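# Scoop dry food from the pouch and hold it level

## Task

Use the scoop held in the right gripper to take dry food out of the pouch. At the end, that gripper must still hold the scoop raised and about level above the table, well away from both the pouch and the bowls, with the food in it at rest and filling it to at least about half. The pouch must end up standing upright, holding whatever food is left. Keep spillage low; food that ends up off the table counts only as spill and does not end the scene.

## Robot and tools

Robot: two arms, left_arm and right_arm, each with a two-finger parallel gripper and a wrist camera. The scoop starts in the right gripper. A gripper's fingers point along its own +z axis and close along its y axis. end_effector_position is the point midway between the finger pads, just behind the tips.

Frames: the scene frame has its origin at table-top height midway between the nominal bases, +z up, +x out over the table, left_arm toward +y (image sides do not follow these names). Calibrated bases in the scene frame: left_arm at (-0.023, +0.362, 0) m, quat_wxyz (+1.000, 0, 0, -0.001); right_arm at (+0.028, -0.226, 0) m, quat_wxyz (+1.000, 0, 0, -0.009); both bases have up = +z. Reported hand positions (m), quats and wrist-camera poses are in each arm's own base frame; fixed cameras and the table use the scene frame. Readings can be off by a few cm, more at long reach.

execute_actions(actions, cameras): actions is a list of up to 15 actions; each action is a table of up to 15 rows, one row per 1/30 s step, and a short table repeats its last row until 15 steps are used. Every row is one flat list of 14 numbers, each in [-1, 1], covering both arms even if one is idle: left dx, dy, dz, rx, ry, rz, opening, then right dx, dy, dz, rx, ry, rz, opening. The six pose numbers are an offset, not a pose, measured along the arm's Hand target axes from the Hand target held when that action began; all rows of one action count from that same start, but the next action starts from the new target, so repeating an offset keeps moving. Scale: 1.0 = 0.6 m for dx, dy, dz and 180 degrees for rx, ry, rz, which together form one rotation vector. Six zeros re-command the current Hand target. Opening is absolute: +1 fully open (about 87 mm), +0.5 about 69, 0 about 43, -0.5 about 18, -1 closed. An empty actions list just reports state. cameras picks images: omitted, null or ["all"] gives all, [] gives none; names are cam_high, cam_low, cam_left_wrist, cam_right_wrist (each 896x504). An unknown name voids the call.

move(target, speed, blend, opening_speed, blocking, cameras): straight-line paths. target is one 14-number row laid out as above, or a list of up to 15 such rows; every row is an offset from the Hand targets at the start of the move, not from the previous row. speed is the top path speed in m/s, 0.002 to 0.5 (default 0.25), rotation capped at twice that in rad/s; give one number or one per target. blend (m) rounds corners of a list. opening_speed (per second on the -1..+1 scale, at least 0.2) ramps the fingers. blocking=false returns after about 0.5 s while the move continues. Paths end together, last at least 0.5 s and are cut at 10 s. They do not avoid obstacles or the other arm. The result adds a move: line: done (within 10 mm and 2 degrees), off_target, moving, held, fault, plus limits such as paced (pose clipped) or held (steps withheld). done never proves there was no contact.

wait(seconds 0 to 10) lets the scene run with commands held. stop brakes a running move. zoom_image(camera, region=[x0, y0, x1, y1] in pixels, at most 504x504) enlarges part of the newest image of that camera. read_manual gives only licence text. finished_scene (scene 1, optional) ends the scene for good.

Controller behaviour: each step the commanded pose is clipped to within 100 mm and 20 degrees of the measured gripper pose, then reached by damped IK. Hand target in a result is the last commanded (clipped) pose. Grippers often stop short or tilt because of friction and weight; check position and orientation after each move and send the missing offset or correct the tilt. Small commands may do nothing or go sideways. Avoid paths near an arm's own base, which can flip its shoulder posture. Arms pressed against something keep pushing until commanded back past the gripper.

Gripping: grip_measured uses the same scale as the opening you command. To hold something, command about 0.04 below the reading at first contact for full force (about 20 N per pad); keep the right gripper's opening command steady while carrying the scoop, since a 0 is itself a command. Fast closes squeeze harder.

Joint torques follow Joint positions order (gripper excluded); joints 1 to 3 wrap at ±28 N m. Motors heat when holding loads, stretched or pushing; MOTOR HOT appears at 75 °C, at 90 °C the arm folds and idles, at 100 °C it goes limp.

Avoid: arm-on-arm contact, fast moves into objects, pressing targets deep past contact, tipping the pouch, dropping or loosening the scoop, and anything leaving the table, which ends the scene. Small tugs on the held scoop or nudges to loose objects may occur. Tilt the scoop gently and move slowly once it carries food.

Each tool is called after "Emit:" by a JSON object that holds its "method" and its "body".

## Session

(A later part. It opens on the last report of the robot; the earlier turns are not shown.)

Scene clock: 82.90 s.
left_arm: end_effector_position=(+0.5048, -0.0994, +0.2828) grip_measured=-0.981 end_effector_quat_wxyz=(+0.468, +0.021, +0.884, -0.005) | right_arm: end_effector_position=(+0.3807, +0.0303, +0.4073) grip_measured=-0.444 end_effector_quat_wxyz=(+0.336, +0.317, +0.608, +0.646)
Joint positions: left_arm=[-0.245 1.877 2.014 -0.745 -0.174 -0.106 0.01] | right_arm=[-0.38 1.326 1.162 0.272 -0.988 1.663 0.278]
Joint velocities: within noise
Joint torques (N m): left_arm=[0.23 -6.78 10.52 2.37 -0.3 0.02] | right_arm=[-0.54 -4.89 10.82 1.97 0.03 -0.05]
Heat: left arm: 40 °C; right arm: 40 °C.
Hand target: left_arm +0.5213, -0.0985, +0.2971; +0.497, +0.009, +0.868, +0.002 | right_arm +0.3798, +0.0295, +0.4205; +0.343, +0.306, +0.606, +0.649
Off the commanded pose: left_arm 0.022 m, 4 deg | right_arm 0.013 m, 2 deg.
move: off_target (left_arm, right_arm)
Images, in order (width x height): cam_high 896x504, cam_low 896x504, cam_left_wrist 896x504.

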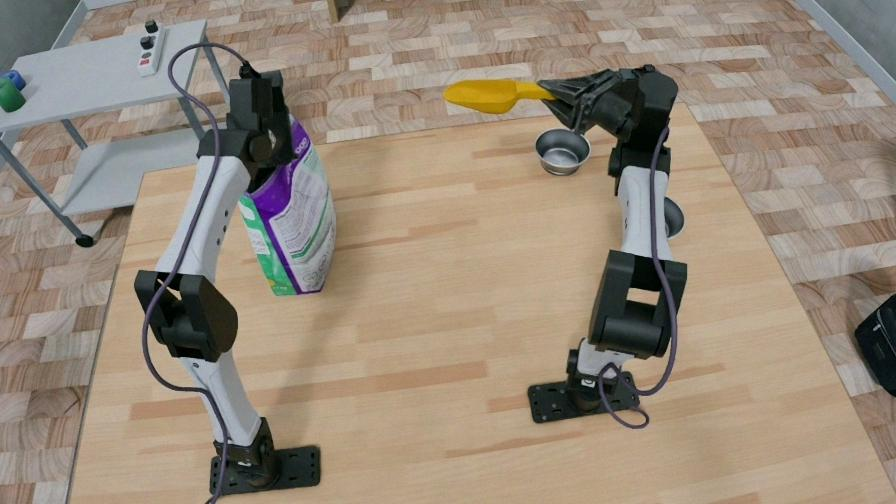

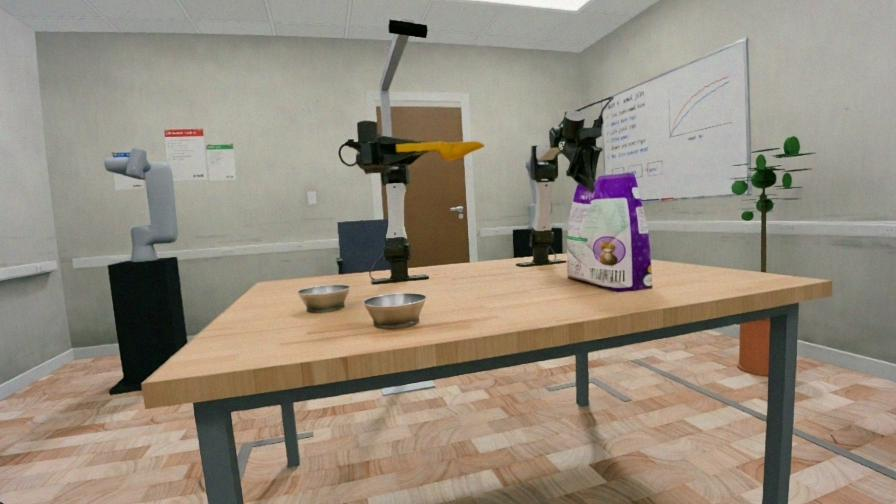

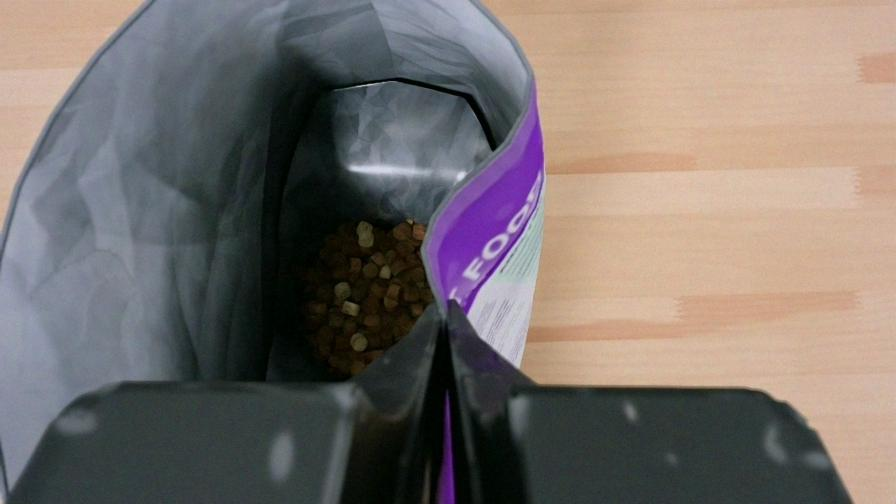

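Emit:
{"method": "move", "body": {"target": [[0.0345,-0.002,-0.0117,0,0,0,-0.2,0,0,0,0,0,0,-1],[-0.066,-0.002,-0.071,0,0,0,-0.2,0,0,0,0,0,0,-1],[-0.066,0.2,-0.071,0,0,0,-0.2,0,0,0,0,0,0,-1]], "speed": [0.1,0.1,0.15], "cameras": ["cam_high","cam_left_wrist"]}}

Scene clock: 89.47 s.
left_arm: end_effector_position=(+0.5112, +0.0253, +0.3509) grip_measured=-0.200 end_effector_quat_wxyz=(+0.498, +0.000, +0.867, +0.007) | right_arm: end_effector_position=(+0.3807, +0.0303, +0.4073) grip_measured=-0.444 end_effector_quat_wxyz=(+0.336, +0.317, +0.608, +0.646)
Joint positions: left_arm=[0.059 1.95 2.366 -0.946 0.038 0.037 0.4] | right_arm=[-0.38 1.326 1.162 0.272 -0.988 1.663 0.278]
Joint velocities: within noise
Joint torques (N m): left_arm=[0.06 -9.29 6.42 1.88 0.24 0.09] | right_arm=[-0.54 -4.9 10.8 1.96 0.02 -0.04]
Heat: left arm: 40 °C; right arm: 40 °C.
Hand target: left_arm +0.5063, +0.0211, +0.3543; +0.497, +0.009, +0.868, +0.002 | right_arm +0.3798, +0.0295, +0.4205; +0.343, +0.306, +0.606, +0.649
Off the commanded pose: left_arm 0.007 m, 1 deg | right_arm 0.013 m, 2 deg.
move: off_target (right_arm)
Images, in order (width x height): cam_high 896x504, cam_left_wrist 896x504.

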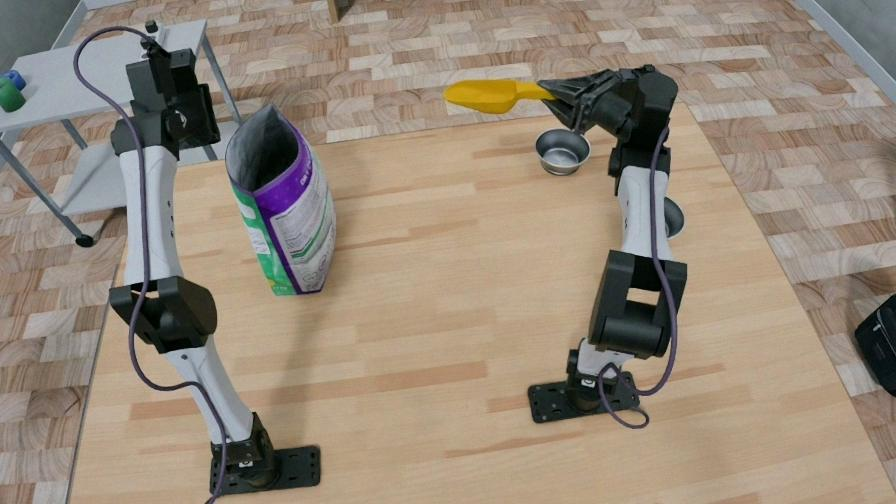

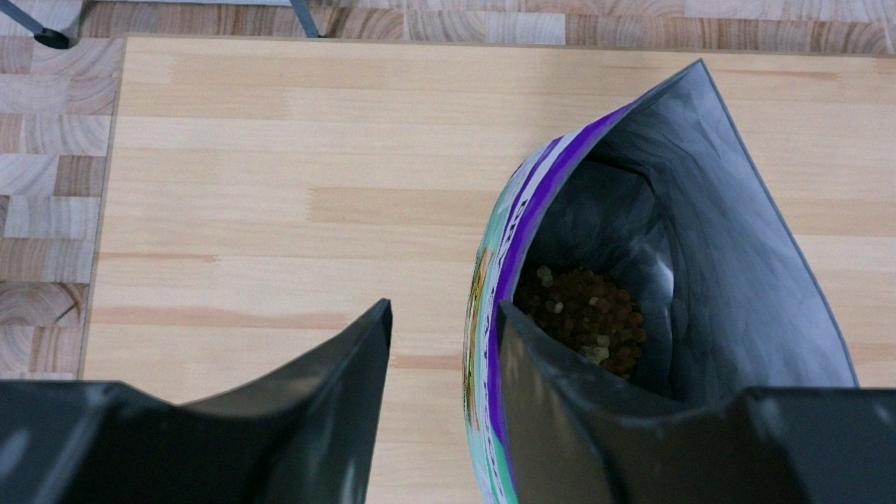

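Emit:
{"method": "move", "body": {"target": [[0.0163,-0.034,-0.0287,0,0,0,-0.2,0,0,0,0,0,0,-1],[0.1199,-0.0353,0.0322,0,0,0,-0.2,0,0,0,0,0,0,-1],[0.1199,-0.0353,0.0322,0,0,0,-1,0,0,0,0,0,0,-1]], "speed": [0.15,0.1,0.1], "cameras": ["cam_left_wrist"]}}

Scene clock: 92.23 s.
left_arm: end_effector_position=(+0.4935, -0.0021, +0.2807) grip_measured=-0.980 end_effector_quat_wxyz=(+0.499, +0.015, +0.867, -0.005) | right_arm: end_effector_position=(+0.3807, +0.0303, +0.4073) grip_measured=-0.444 end_effector_quat_wxyz=(+0.336, +0.317, +0.608, +0.646)
Joint positions: left_arm=[0.003 1.706 1.735 -0.555 0.027 0.023 0.01] | right_arm=[-0.38 1.326 1.162 0.272 -0.988 1.663 0.278]
Joint velocities: within noise
Joint torques (N m): left_arm=[0.27 -9.17 5.83 1.92 -0.1 -0.05] | right_arm=[-0.54 -4.92 10.84 1.98 0.02 -0.04]
Heat: left arm: 40 °C; right arm: 40 °C.
Hand target: left_arm +0.4863, +0.0010, +0.2820; +0.497, +0.009, +0.868, +0.002 | right_arm +0.3798, +0.0295, +0.4205; +0.343, +0.306, +0.606, +0.649
Off the commanded pose: left_arm 0.008 m, 1 deg | right_arm 0.013 m, 2 deg.
move: off_target (right_arm)
Images, in order (width x height): cam_left_wrist 896x504.

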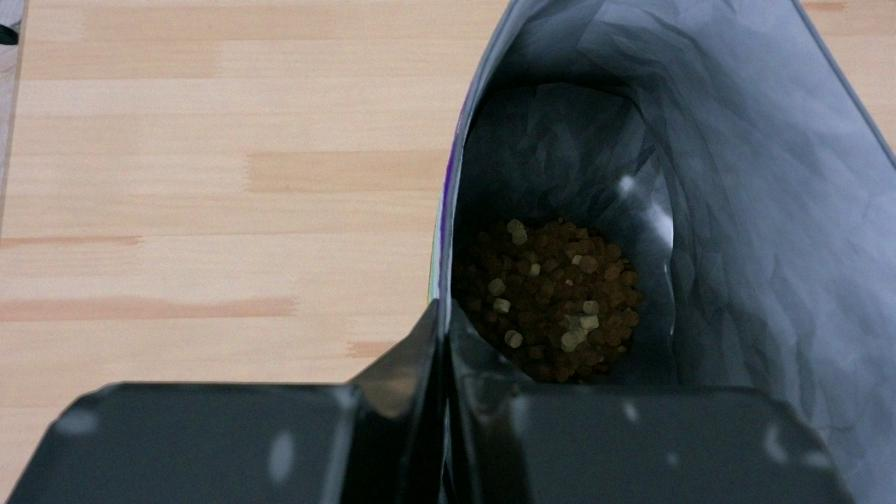

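Emit:
{"method": "move", "body": {"target": [[0.018,0.2495,-0.051,-0.029,0,-0.017,-1,0,0,0,0,0,0,-1]], "speed": [0.07], "cameras": ["cam_high","cam_left_wrist"]}}

Scene clock: 95.20 s.
left_arm: end_effector_position=(+0.4603, +0.1361, +0.2786) grip_measured=-0.980 end_effector_quat_wxyz=(+0.490, -0.033, +0.871, +0.004) | right_arm: end_effector_position=(+0.3807, +0.0303, +0.4073) grip_measured=-0.444 end_effector_quat_wxyz=(+0.336, +0.317, +0.608, +0.646)
Joint positions: left_arm=[0.376 1.693 1.733 -0.61 0.28 0.146 0.01] | right_arm=[-0.38 1.326 1.162 0.272 -0.988 1.663 0.278]
Joint velocities: within noise
Joint torques (N m): left_arm=[1.92 -7.62 9.73 1.82 -0.08 0.2] | right_arm=[-0.53 -4.92 10.82 1.97 0.02 -0.05]
Heat: left arm: 40 °C; right arm: 41 °C.
Hand target: left_arm +0.4565, +0.1510, +0.2901; +0.497, -0.037, +0.866, +0.028 | right_arm +0.3798, +0.0295, +0.4205; +0.343, +0.306, +0.606, +0.649
Off the commanded pose: left_arm 0.019 m, 3 deg | right_arm 0.013 m, 2 deg.
move: off_target (left_arm, right_arm)
Images, in order (width x height): cam_high 896x504, cam_left_wrist 896x504.

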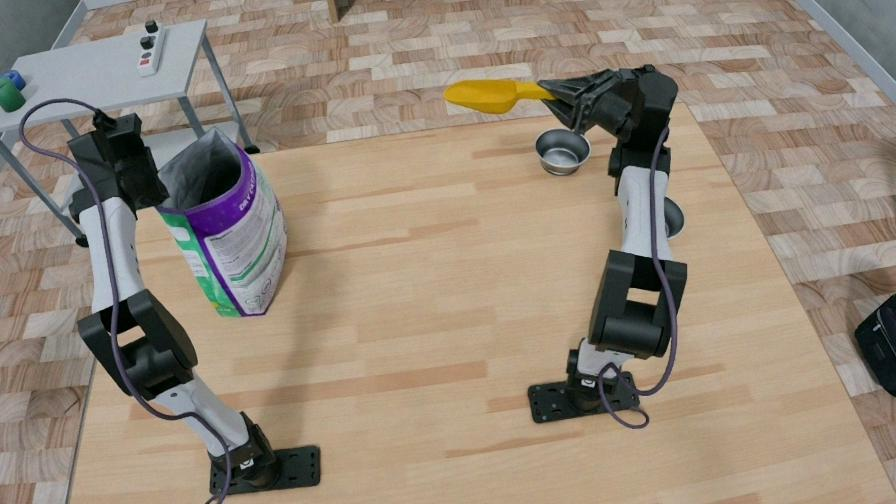

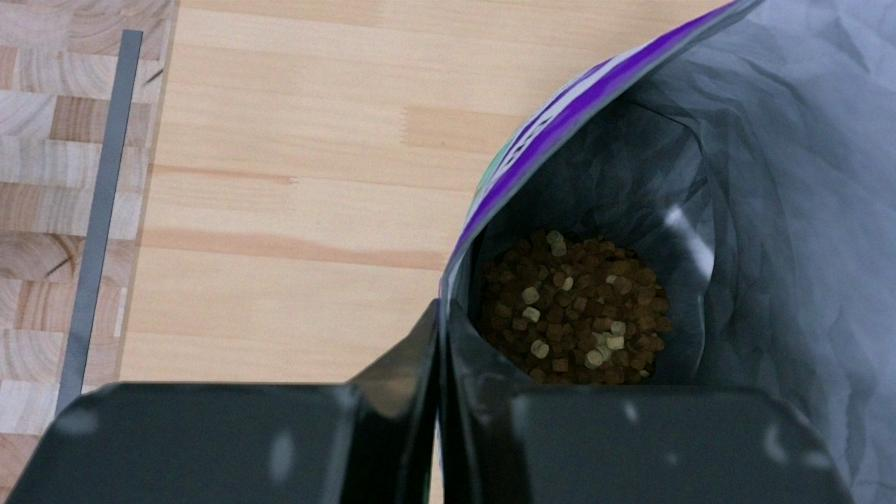

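Emit:
{"method": "move", "body": {"target": [[0.0267,0.08,-0.0438,0,0,0,-1,0,0,0,0,0,0,-1]], "speed": [0.07], "cameras": ["cam_high","cam_left_wrist"]}}

Scene clock: 98.17 s.
left_arm: end_effector_position=(+0.4330, +0.1859, +0.2787) grip_measured=-0.980 end_effector_quat_wxyz=(+0.491, -0.034, +0.870, +0.005) | right_arm: end_effector_position=(+0.3807, +0.0303, +0.4073) grip_measured=-0.444 end_effector_quat_wxyz=(+0.336, +0.317, +0.608, +0.646)
Joint positions: left_arm=[0.536 1.688 1.733 -0.645 0.411 0.238 0.01] | right_arm=[-0.38 1.326 1.162 0.272 -0.988 1.663 0.278]
Joint velocities: within noise
Joint torques (N m): left_arm=[2.04 -9.54 7.23 1.79 0.02 0.21] | right_arm=[-0.57 -4.88 10.88 1.96 0 -0.05]
Heat: left arm: 40 °C; right arm: 41 °C.
Hand target: left_arm +0.4215, +0.1960, +0.2900; +0.497, -0.037, +0.867, +0.028 | right_arm +0.3798, +0.0295, +0.4205; +0.343, +0.306, +0.606, +0.649
Off the commanded pose: left_arm 0.019 m, 3 deg | right_arm 0.013 m, 2 deg.
move: off_target (left_arm, right_arm)
Images, in order (width x height): cam_high 896x504, cam_left_wrist 896x504.

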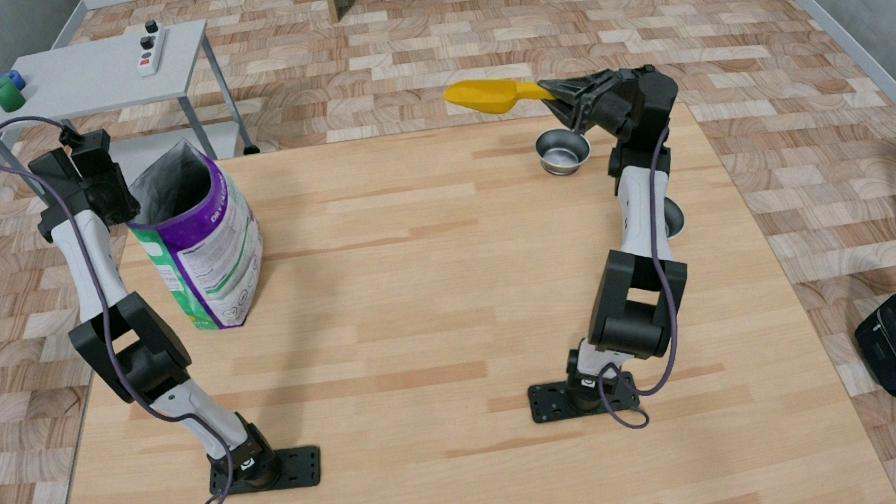

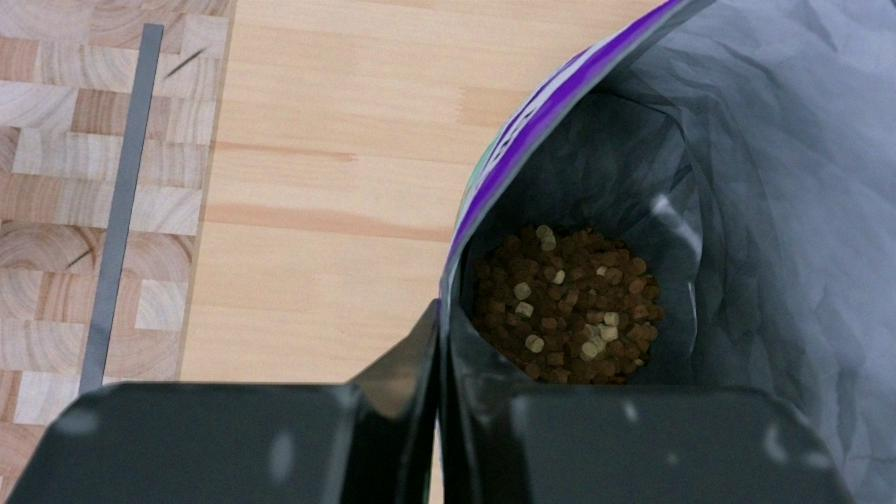

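Emit:
{"method": "move", "body": {"target": [[0.007,-0.0185,0.0245,0,0,0,-0.2,0,0,0,0,0,0,-1],[-0.0935,-0.0171,-0.034,0,0,0,-0.2,0,0,0,0,0,0,-1],[-0.0855,-0.2446,-0.0535,0.048,-0.0007,0.028,-0.2,0,0,0,0,0,0,-1]], "speed": [0.1,0.1,0.2], "cameras": ["cam_left_wrist"]}}

Scene clock: 102.07 s.
left_arm: end_effector_position=(+0.4376, +0.0473, +0.3409) grip_measured=-0.200 end_effector_quat_wxyz=(+0.488, +0.046, +0.872, -0.023) | right_arm: end_effector_position=(+0.3807, +0.0303, +0.4073) grip_measured=-0.444 end_effector_quat_wxyz=(+0.336, +0.317, +0.608, +0.646)
Joint positions: left_arm=[0.191 1.641 1.949 -0.878 0.247 0.16 0.4] | right_arm=[-0.38 1.326 1.162 0.272 -0.988 1.663 0.278]
Joint velocities: within noise
Joint torques (N m): left_arm=[0.27 -8.12 5.76 2.05 -0.05 -0.09] | right_arm=[-0.57 -4.94 10.85 1.99 0.01 -0.03]
Heat: left arm: 40 °C; right arm: 41 °C.
Hand target: left_arm +0.4332, +0.0491, +0.3488; +0.498, +0.039, +0.866, -0.015 | right_arm +0.3798, +0.0295, +0.4205; +0.343, +0.306, +0.606, +0.649
Off the commanded pose: left_arm 0.009 m, 2 deg | right_arm 0.013 m, 2 deg.
move: off_target (right_arm)
Images, in order (width x height): cam_left_wrist 896x504.

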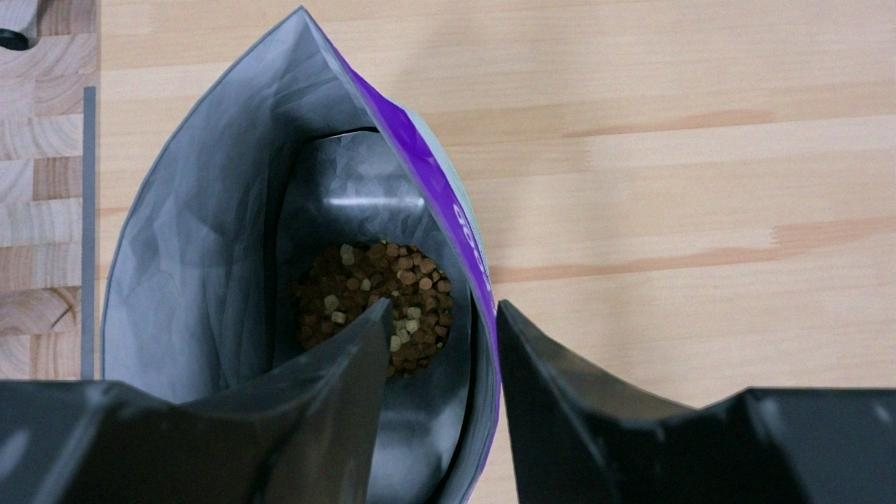

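Emit:
{"method": "move", "body": {"target": [[0.0847,-0.0313,0.0523,0,0,0,-0.2,0,0,0,0,0,0,-1],[0.0847,-0.0313,0.0523,0,0,0,-1,0,0,0,0,0,0,-1],[0.0299,-0.0248,0.1068,-0.058,0.001,-0.034,-1,0,0,0,0,0,0,-1]], "speed": [0.1,0.1,0.07], "cameras": ["cam_high","cam_left_wrist"]}}

Scene clock: 106.43 s.
left_arm: end_effector_position=(+0.4646, +0.0306, +0.2823) grip_measured=-0.981 end_effector_quat_wxyz=(+0.468, -0.047, +0.882, +0.033) | right_arm: end_effector_position=(+0.3807, +0.0303, +0.4073) grip_measured=-0.444 end_effector_quat_wxyz=(+0.336, +0.317, +0.608, +0.646)
Joint positions: left_arm=[0.043 1.659 1.742 -0.679 -0.066 -0.028 0.01] | right_arm=[-0.38 1.326 1.162 0.272 -0.988 1.663 0.278]
Joint velocities: within noise
Joint torques (N m): left_arm=[-0.23 -5.71 11 2.28 -0.14 -0.1] | right_arm=[-0.55 -4.89 10.84 1.97 0 -0.05]
Heat: left arm: 41 °C; right arm: 41 °C.
Hand target: left_arm +0.4781, +0.0310, +0.3008; +0.496, -0.053, +0.866, +0.037 | right_arm +0.3798, +0.0295, +0.4205; +0.343, +0.306, +0.606, +0.649
Off the commanded pose: left_arm 0.023 m, 4 deg | right_arm 0.013 m, 2 deg.
move: off_target (left_arm, right_arm)
Images, in order (width x height): cam_high 896x504, cam_left_wrist 896x504.

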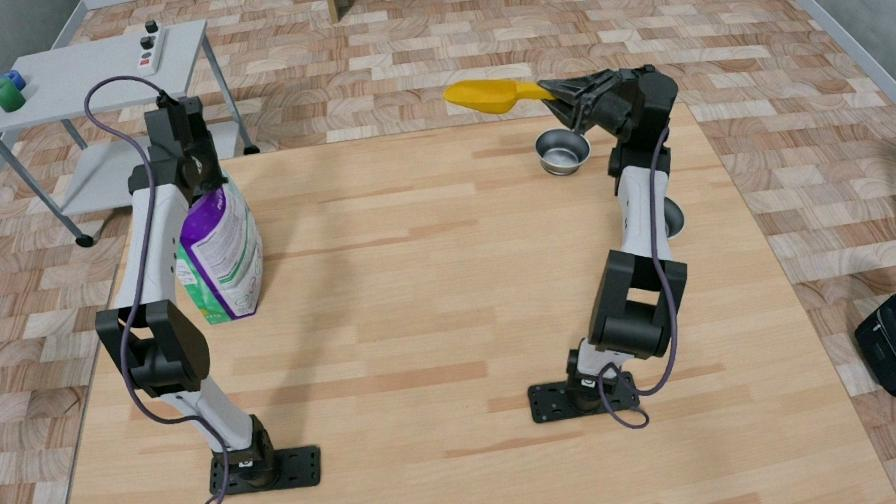

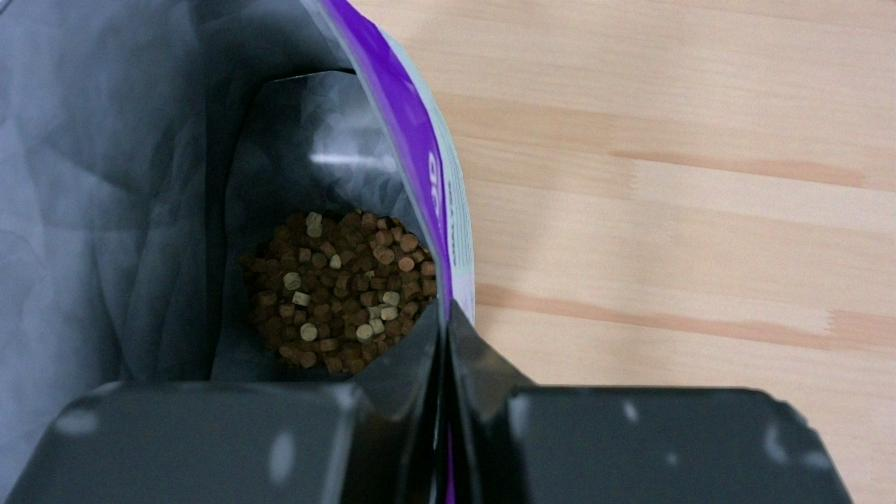

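Emit:
{"method": "move", "body": {"target": [[0.038,0.0025,-0.0035,0,0,0,-0.2,0,0,0,0,0,0,-1],[-0.0657,0.0038,-0.0642,0,0,0,-0.2,0,0,0,0,0,0,-1],[-0.0785,0.2353,-0.0369,0.019,0,0.011,-0.2,0,0,0,0,0,0,-1]], "speed": [0.1,0.1,0.2], "cameras": ["cam_high","cam_left_wrist"]}}

Scene clock: 110.53 s.
left_arm: end_effector_position=(+0.4606, +0.1740, +0.3566) grip_measured=-0.200 end_effector_quat_wxyz=(+0.500, -0.032, +0.865, +0.027) | right_arm: end_effector_position=(+0.3807, +0.0303, +0.4073) grip_measured=-0.444 end_effector_quat_wxyz=(+0.336, +0.317, +0.608, +0.646)
Joint positions: left_arm=[0.455 1.903 2.33 -0.98 0.313 0.205 0.4] | right_arm=[-0.38 1.326 1.162 0.272 -0.988 1.663 0.278]
Joint velocities: within noise
Joint torques (N m): left_arm=[-0.08 -6.38 8.51 1.82 0.33 0.11] | right_arm=[-0.54 -4.89 10.82 1.98 0 -0.05]
Heat: left arm: 41 °C; right arm: 42 °C.
Hand target: left_arm +0.4647, +0.1711, +0.3543; +0.497, -0.023, +0.867, +0.020 | right_arm +0.3798, +0.0295, +0.4205; +0.343, +0.306, +0.606, +0.649
Off the commanded pose: left_arm 0.006 m, 1 deg | right_arm 0.013 m, 2 deg.
move: off_target (right_arm)
Images, in order (width x height): cam_high 896x504, cam_left_wrist 896x504.

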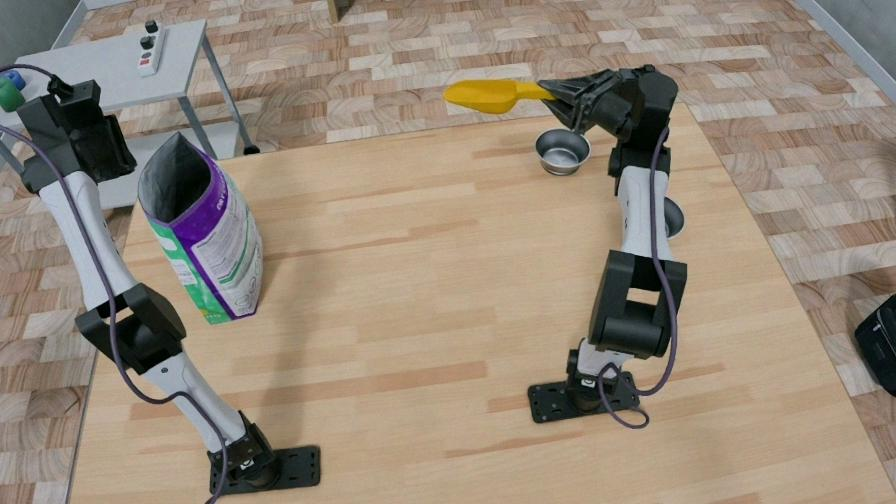

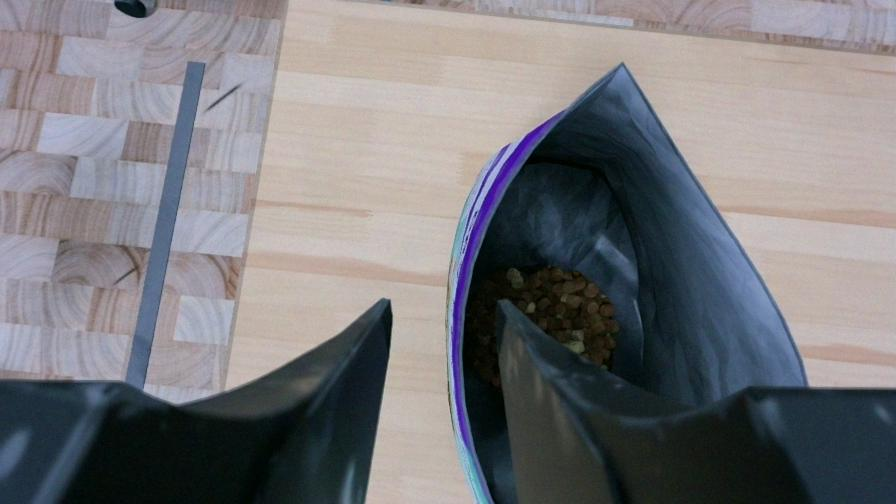

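Emit:
{"method": "move", "body": {"target": [[0.1243,-0.005,0.0433,0,0,0,-0.2,0,0,0,0,0,0,-1],[0.1243,-0.005,0.0433,0,0,0,-1,0,0,0,0,0,0,-1],[0.081,-0.0045,0.018,0,0,0,-1,0,0,0,0,0,0,-1]], "speed": [0.1,0.1,0.05], "cameras": ["cam_high","cam_low","cam_left_wrist"]}}

Scene clock: 114.40 s.
left_arm: end_effector_position=(+0.4445, +0.1623, +0.2819) grip_measured=-0.980 end_effector_quat_wxyz=(+0.470, -0.031, +0.882, +0.006) | right_arm: end_effector_position=(+0.3807, +0.0303, +0.4073) grip_measured=-0.444 end_effector_quat_wxyz=(+0.336, +0.317, +0.608, +0.646)
Joint positions: left_arm=[0.455 1.726 1.823 -0.729 0.335 0.213 0.01] | right_arm=[-0.38 1.326 1.162 0.272 -0.988 1.663 0.278]
Joint velocities: within noise
Joint torques (N m): left_arm=[0.79 -7.54 11.86 1.97 0.22 0.1] | right_arm=[-0.53 -4.9 10.8 1.96 0.01 -0.04]
Heat: left arm: 41 °C; right arm: 42 °C.
Hand target: left_arm +0.4497, +0.1680, +0.3067; +0.497, -0.023, +0.867, +0.020 | right_arm +0.3798, +0.0295, +0.4205; +0.343, +0.306, +0.606, +0.649
Off the commanded pose: left_arm 0.026 m, 4 deg | right_arm 0.013 m, 2 deg.
move: off_target (left_arm, right_arm)
Images, in order (width x height): cam_high 896x504, cam_low 896x504, cam_left_wrist 896x504.

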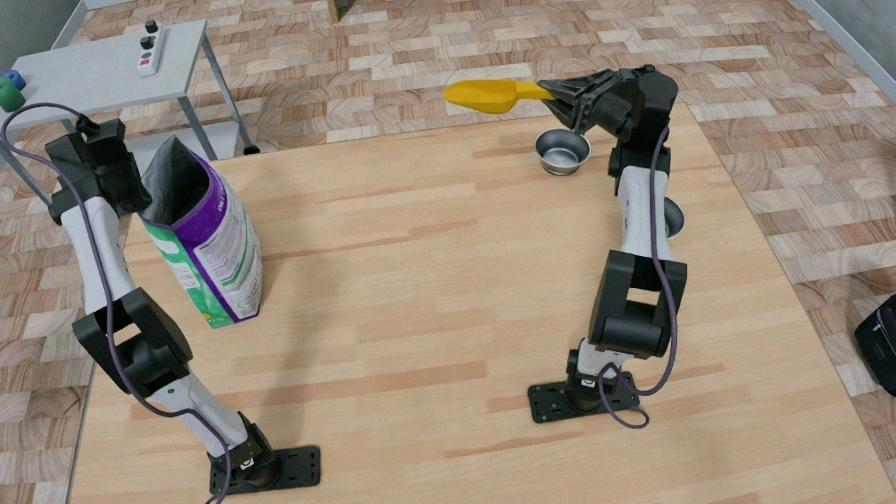

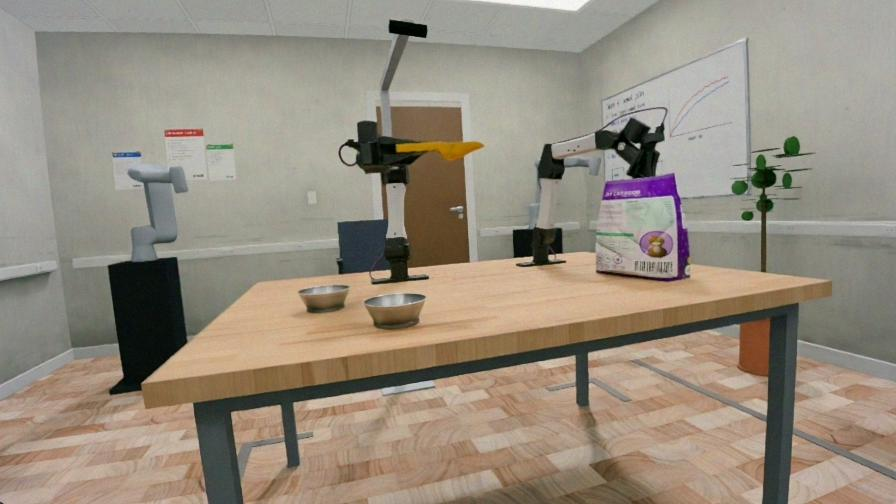

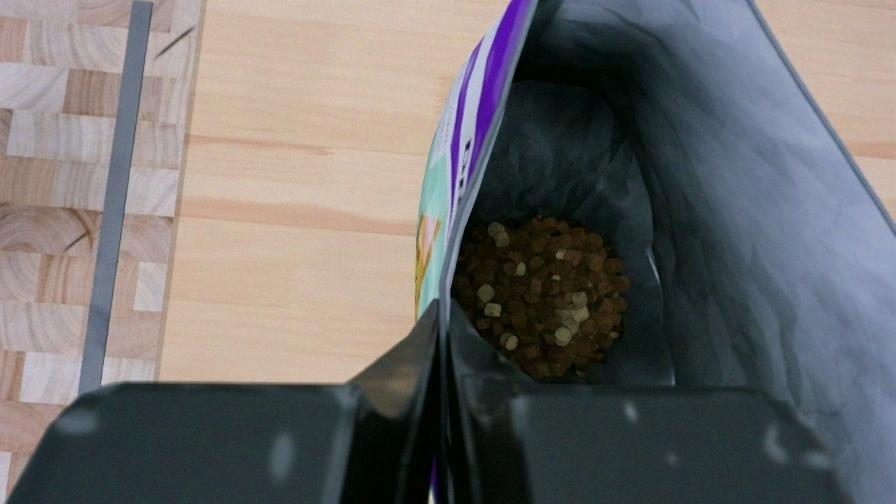

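Emit:
{"method": "move", "body": {"target": [[-0.0425,-0.033,-0.0272,0,0,0,-1,0,0,0,0,0,0,-1]], "speed": [0.05], "cameras": ["cam_high","cam_low","cam_left_wrist"]}}

Scene clock: 122.00 s.
left_arm: end_effector_position=(+0.4351, +0.1413, +0.2895) grip_measured=-0.980 end_effector_quat_wxyz=(+0.435, -0.031, +0.900, -0.005) | right_arm: end_effector_position=(+0.3807, +0.0303, +0.4073) grip_measured=-0.444 end_effector_quat_wxyz=(+0.336, +0.317, +0.608, +0.646)
Joint positions: left_arm=[0.41 1.751 1.945 -0.901 0.3 0.203 0.01] | right_arm=[-0.38 1.326 1.162 0.272 -0.988 1.663 0.278]
Joint velocities: within noise
Joint torques (N m): left_arm=[0.24 -8.81 13.44 2.35 0.14 -0.1] | right_arm=[-0.54 -4.89 10.78 1.97 0 -0.04]
Heat: left arm: 42 °C; right arm: 42 °C.
Hand target: left_arm +0.4497, +0.1477, +0.3367; +0.497, -0.023, +0.867, +0.020 | right_arm +0.3798, +0.0295, +0.4206; +0.343, +0.306, +0.606, +0.649
Off the commanded pose: left_arm 0.050 m, 8 deg | right_arm 0.013 m, 2 deg.
move: off_target (left_arm, right_arm)
Images, in order (width x height): cam_high 896x504, cam_low 896x504, cam_left_wrist 896x504.

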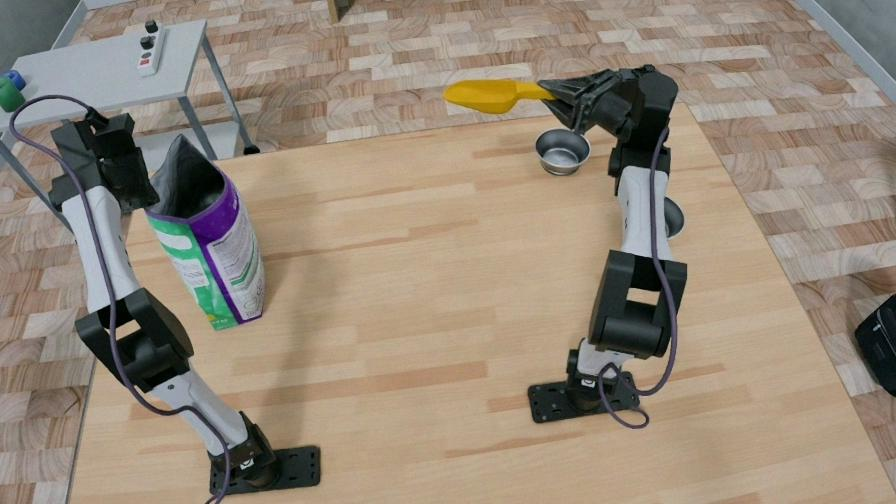

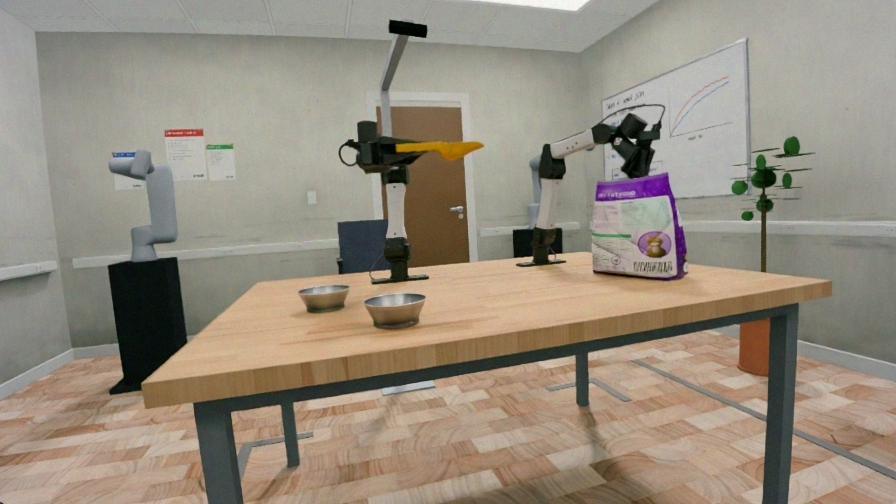

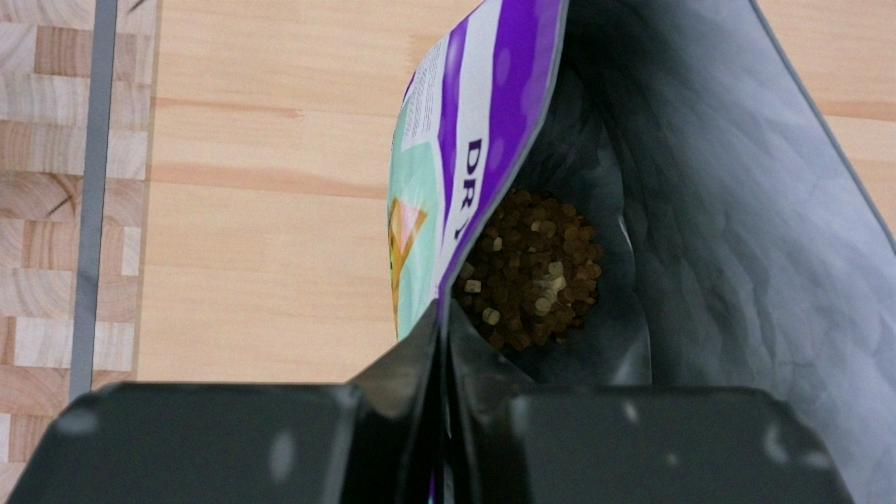

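Emit:
{"method": "zoom_image", "body": {"camera": "cam_low", "region": [540, 130, 720, 310]}}

Emit:
{"method": "zoom_image", "body": {"camera": "cam_high", "region": [40, 80, 320, 360]}}

Scaled by 2.800 from the camera's 896x504 image, which has a finer 1280x720 frame.

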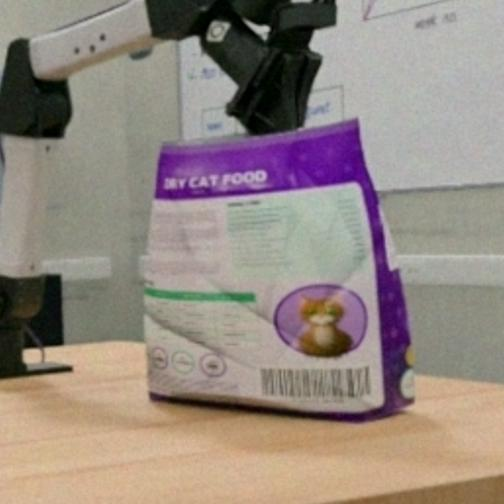

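Scaled by 1.800 from the camera's 896x504 image, which has a finer 1280x720 frame.

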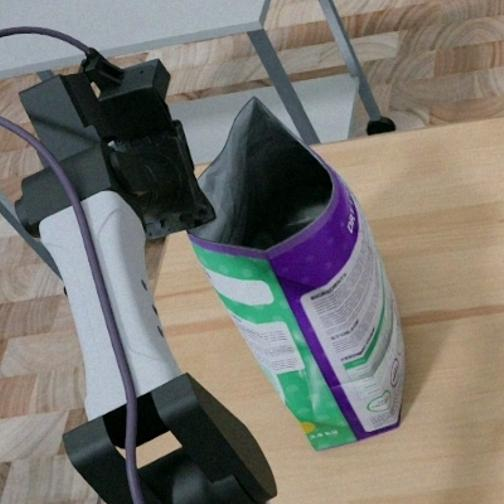

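Emit:
{"method": "move", "body": {"target": [[-0.0425,-0.05,-0.0272,0,0,0,-1,0,0,0,0,0,0,-1]], "speed": [0.05], "cameras": ["cam_high","cam_low","cam_left_wrist"]}}

Scene clock: 123.93 s.
left_arm: end_effector_position=(+0.4263, +0.1121, +0.3065) grip_measured=-0.980 end_effector_quat_wxyz=(+0.406, -0.032, +0.913, -0.004) | right_arm: end_effector_position=(+0.3807, +0.0303, +0.4073) grip_measured=-0.444 end_effector_quat_wxyz=(+0.336, +0.317, +0.608, +0.646)
Joint positions: left_arm=[0.331 1.783 2.104 -1.081 0.225 0.165 0.01] | right_arm=[-0.38 1.326 1.162 0.272 -0.988 1.663 0.278]
Joint velocities: within noise
Joint torques (N m): left_arm=[0.01 -9.17 14.05 2.71 0.15 -0.15] | right_arm=[-0.54 -4.92 10.81 1.98 0.02 -0.05]
Heat: left arm: 43 °C; right arm: 43 °C.
Hand target: left_arm +0.4503, +0.1173, +0.3666; +0.497, -0.023, +0.867, +0.020 | right_arm +0.3798, +0.0295, +0.4206; +0.343, +0.306, +0.606, +0.649
Off the commanded pose: left_arm 0.065 m, 12 deg | right_arm 0.013 m, 2 deg.
move: off_target (left_arm, right_arm)
Images, in order (width x height): cam_high 896x504, cam_low 896x504, cam_left_wrist 896x504.

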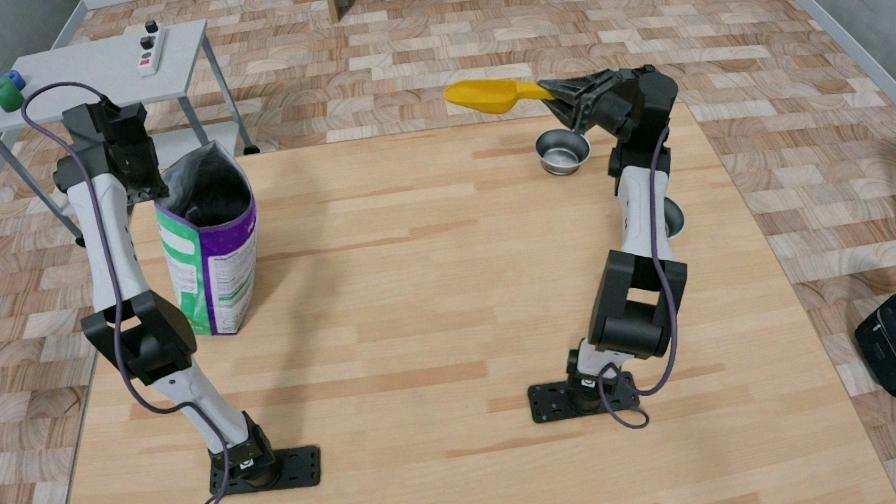

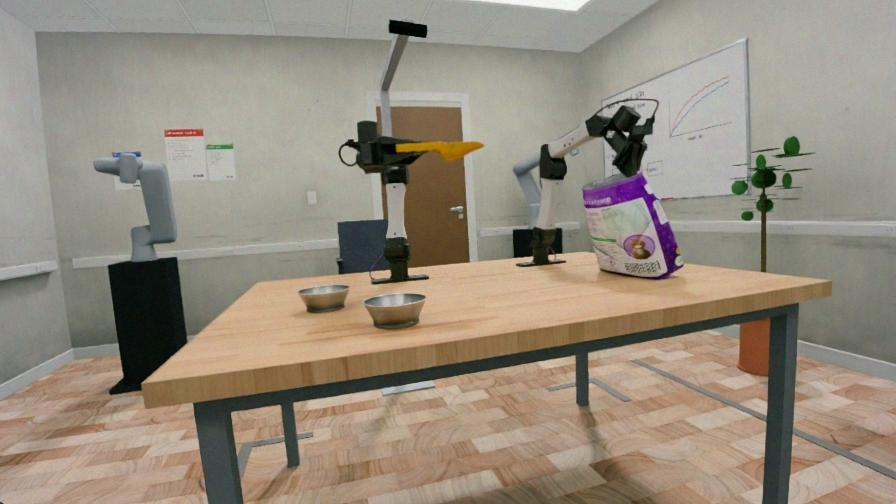

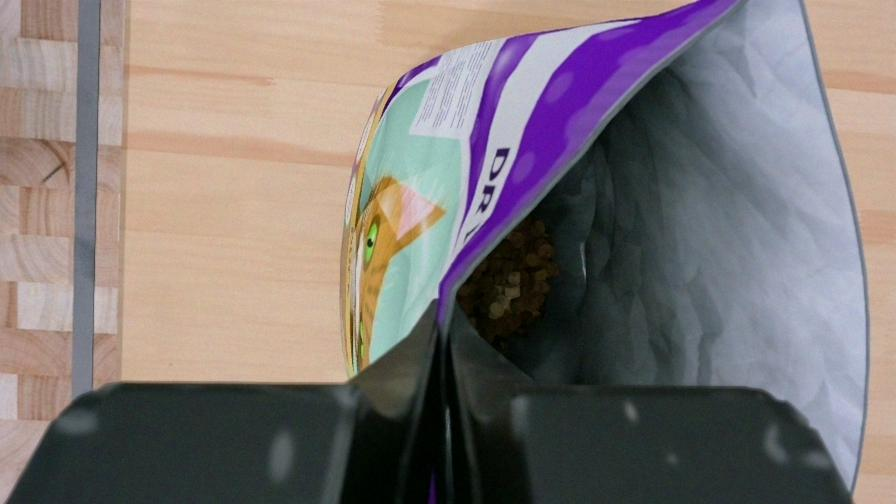

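Emit:
{"method": "zoom_image", "body": {"camera": "cam_low", "region": [540, 130, 720, 310]}}

Emit:
{"method": "zoom_image", "body": {"camera": "cam_high", "region": [40, 80, 320, 360]}}

Scaled by 2.800 from the camera's 896x504 image, which has a finer 1280x720 frame.

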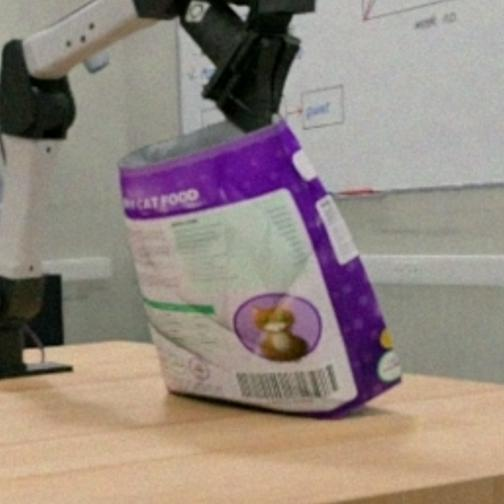

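Scaled by 1.800 from the camera's 896x504 image, which has a finer 1280x720 frame.

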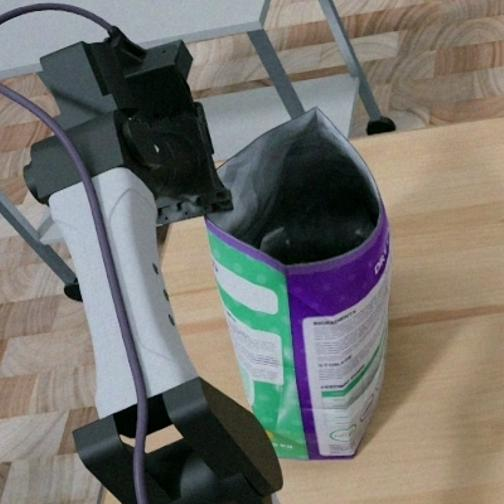

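Emit:
{"method": "move", "body": {"target": [[0.0315,-0.1333,0.0092,-0.056,-0.0067,0.0956,-1,0,0,0,0,0,0,-1]], "speed": [0.05], "cameras": ["cam_high","cam_low","cam_left_wrist"]}}

Scene clock: 128.83 s.
left_arm: end_effector_position=(+0.4388, +0.0391, +0.3062) grip_measured=-0.980 end_effector_quat_wxyz=(+0.424, +0.070, +0.888, +0.161) | right_arm: end_effector_position=(+0.3807, +0.0303, +0.4073) grip_measured=-0.444 end_effector_quat_wxyz=(+0.336, +0.317, +0.608, +0.646)
Joint positions: left_arm=[-0.035 1.656 1.859 -0.857 -0.257 0.25 0.01] | right_arm=[-0.38 1.326 1.162 0.272 -0.988 1.663 0.278]
Joint velocities: within noise
Joint torques (N m): left_arm=[-0.38 -10.14 7.51 2.86 -0.12 0.13] | right_arm=[-0.54 -4.92 10.84 1.97 0.01 -0.05]
Heat: left arm: 43 °C; right arm: 43 °C.
Hand target: left_arm +0.4502, +0.0374, +0.3468; +0.494, +0.064, +0.851, +0.170 | right_arm +0.3798, +0.0295, +0.4206; +0.343, +0.306, +0.606, +0.649
Off the commanded pose: left_arm 0.042 m, 9 deg | right_arm 0.013 m, 2 deg.
move: off_target (left_arm, right_arm)
Images, in order (width x height): cam_high 896x504, cam_low 896x504, cam_left_wrist 896x504.

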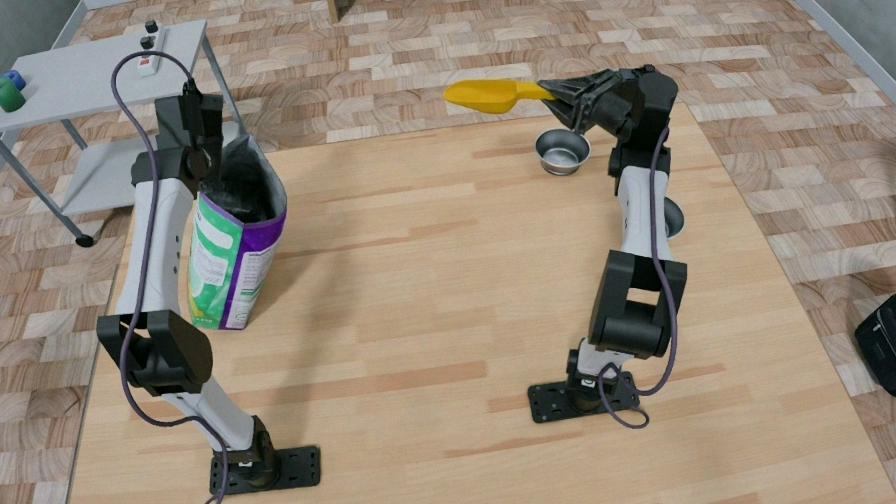

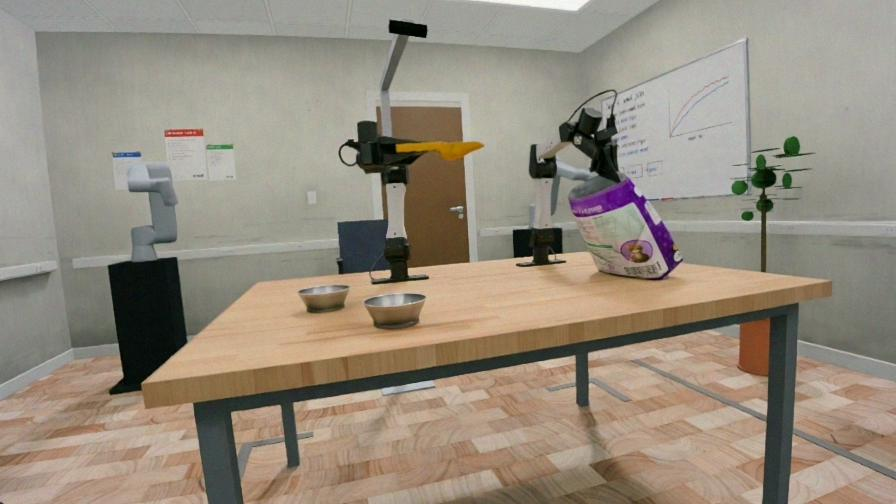

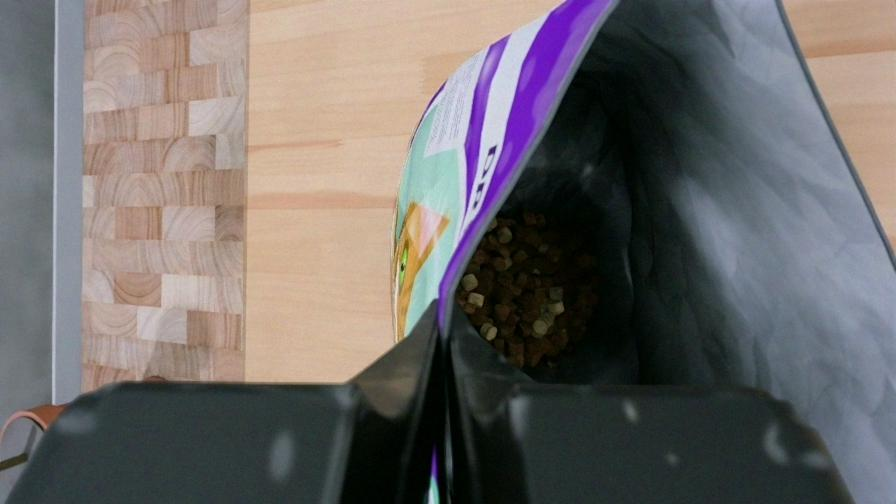

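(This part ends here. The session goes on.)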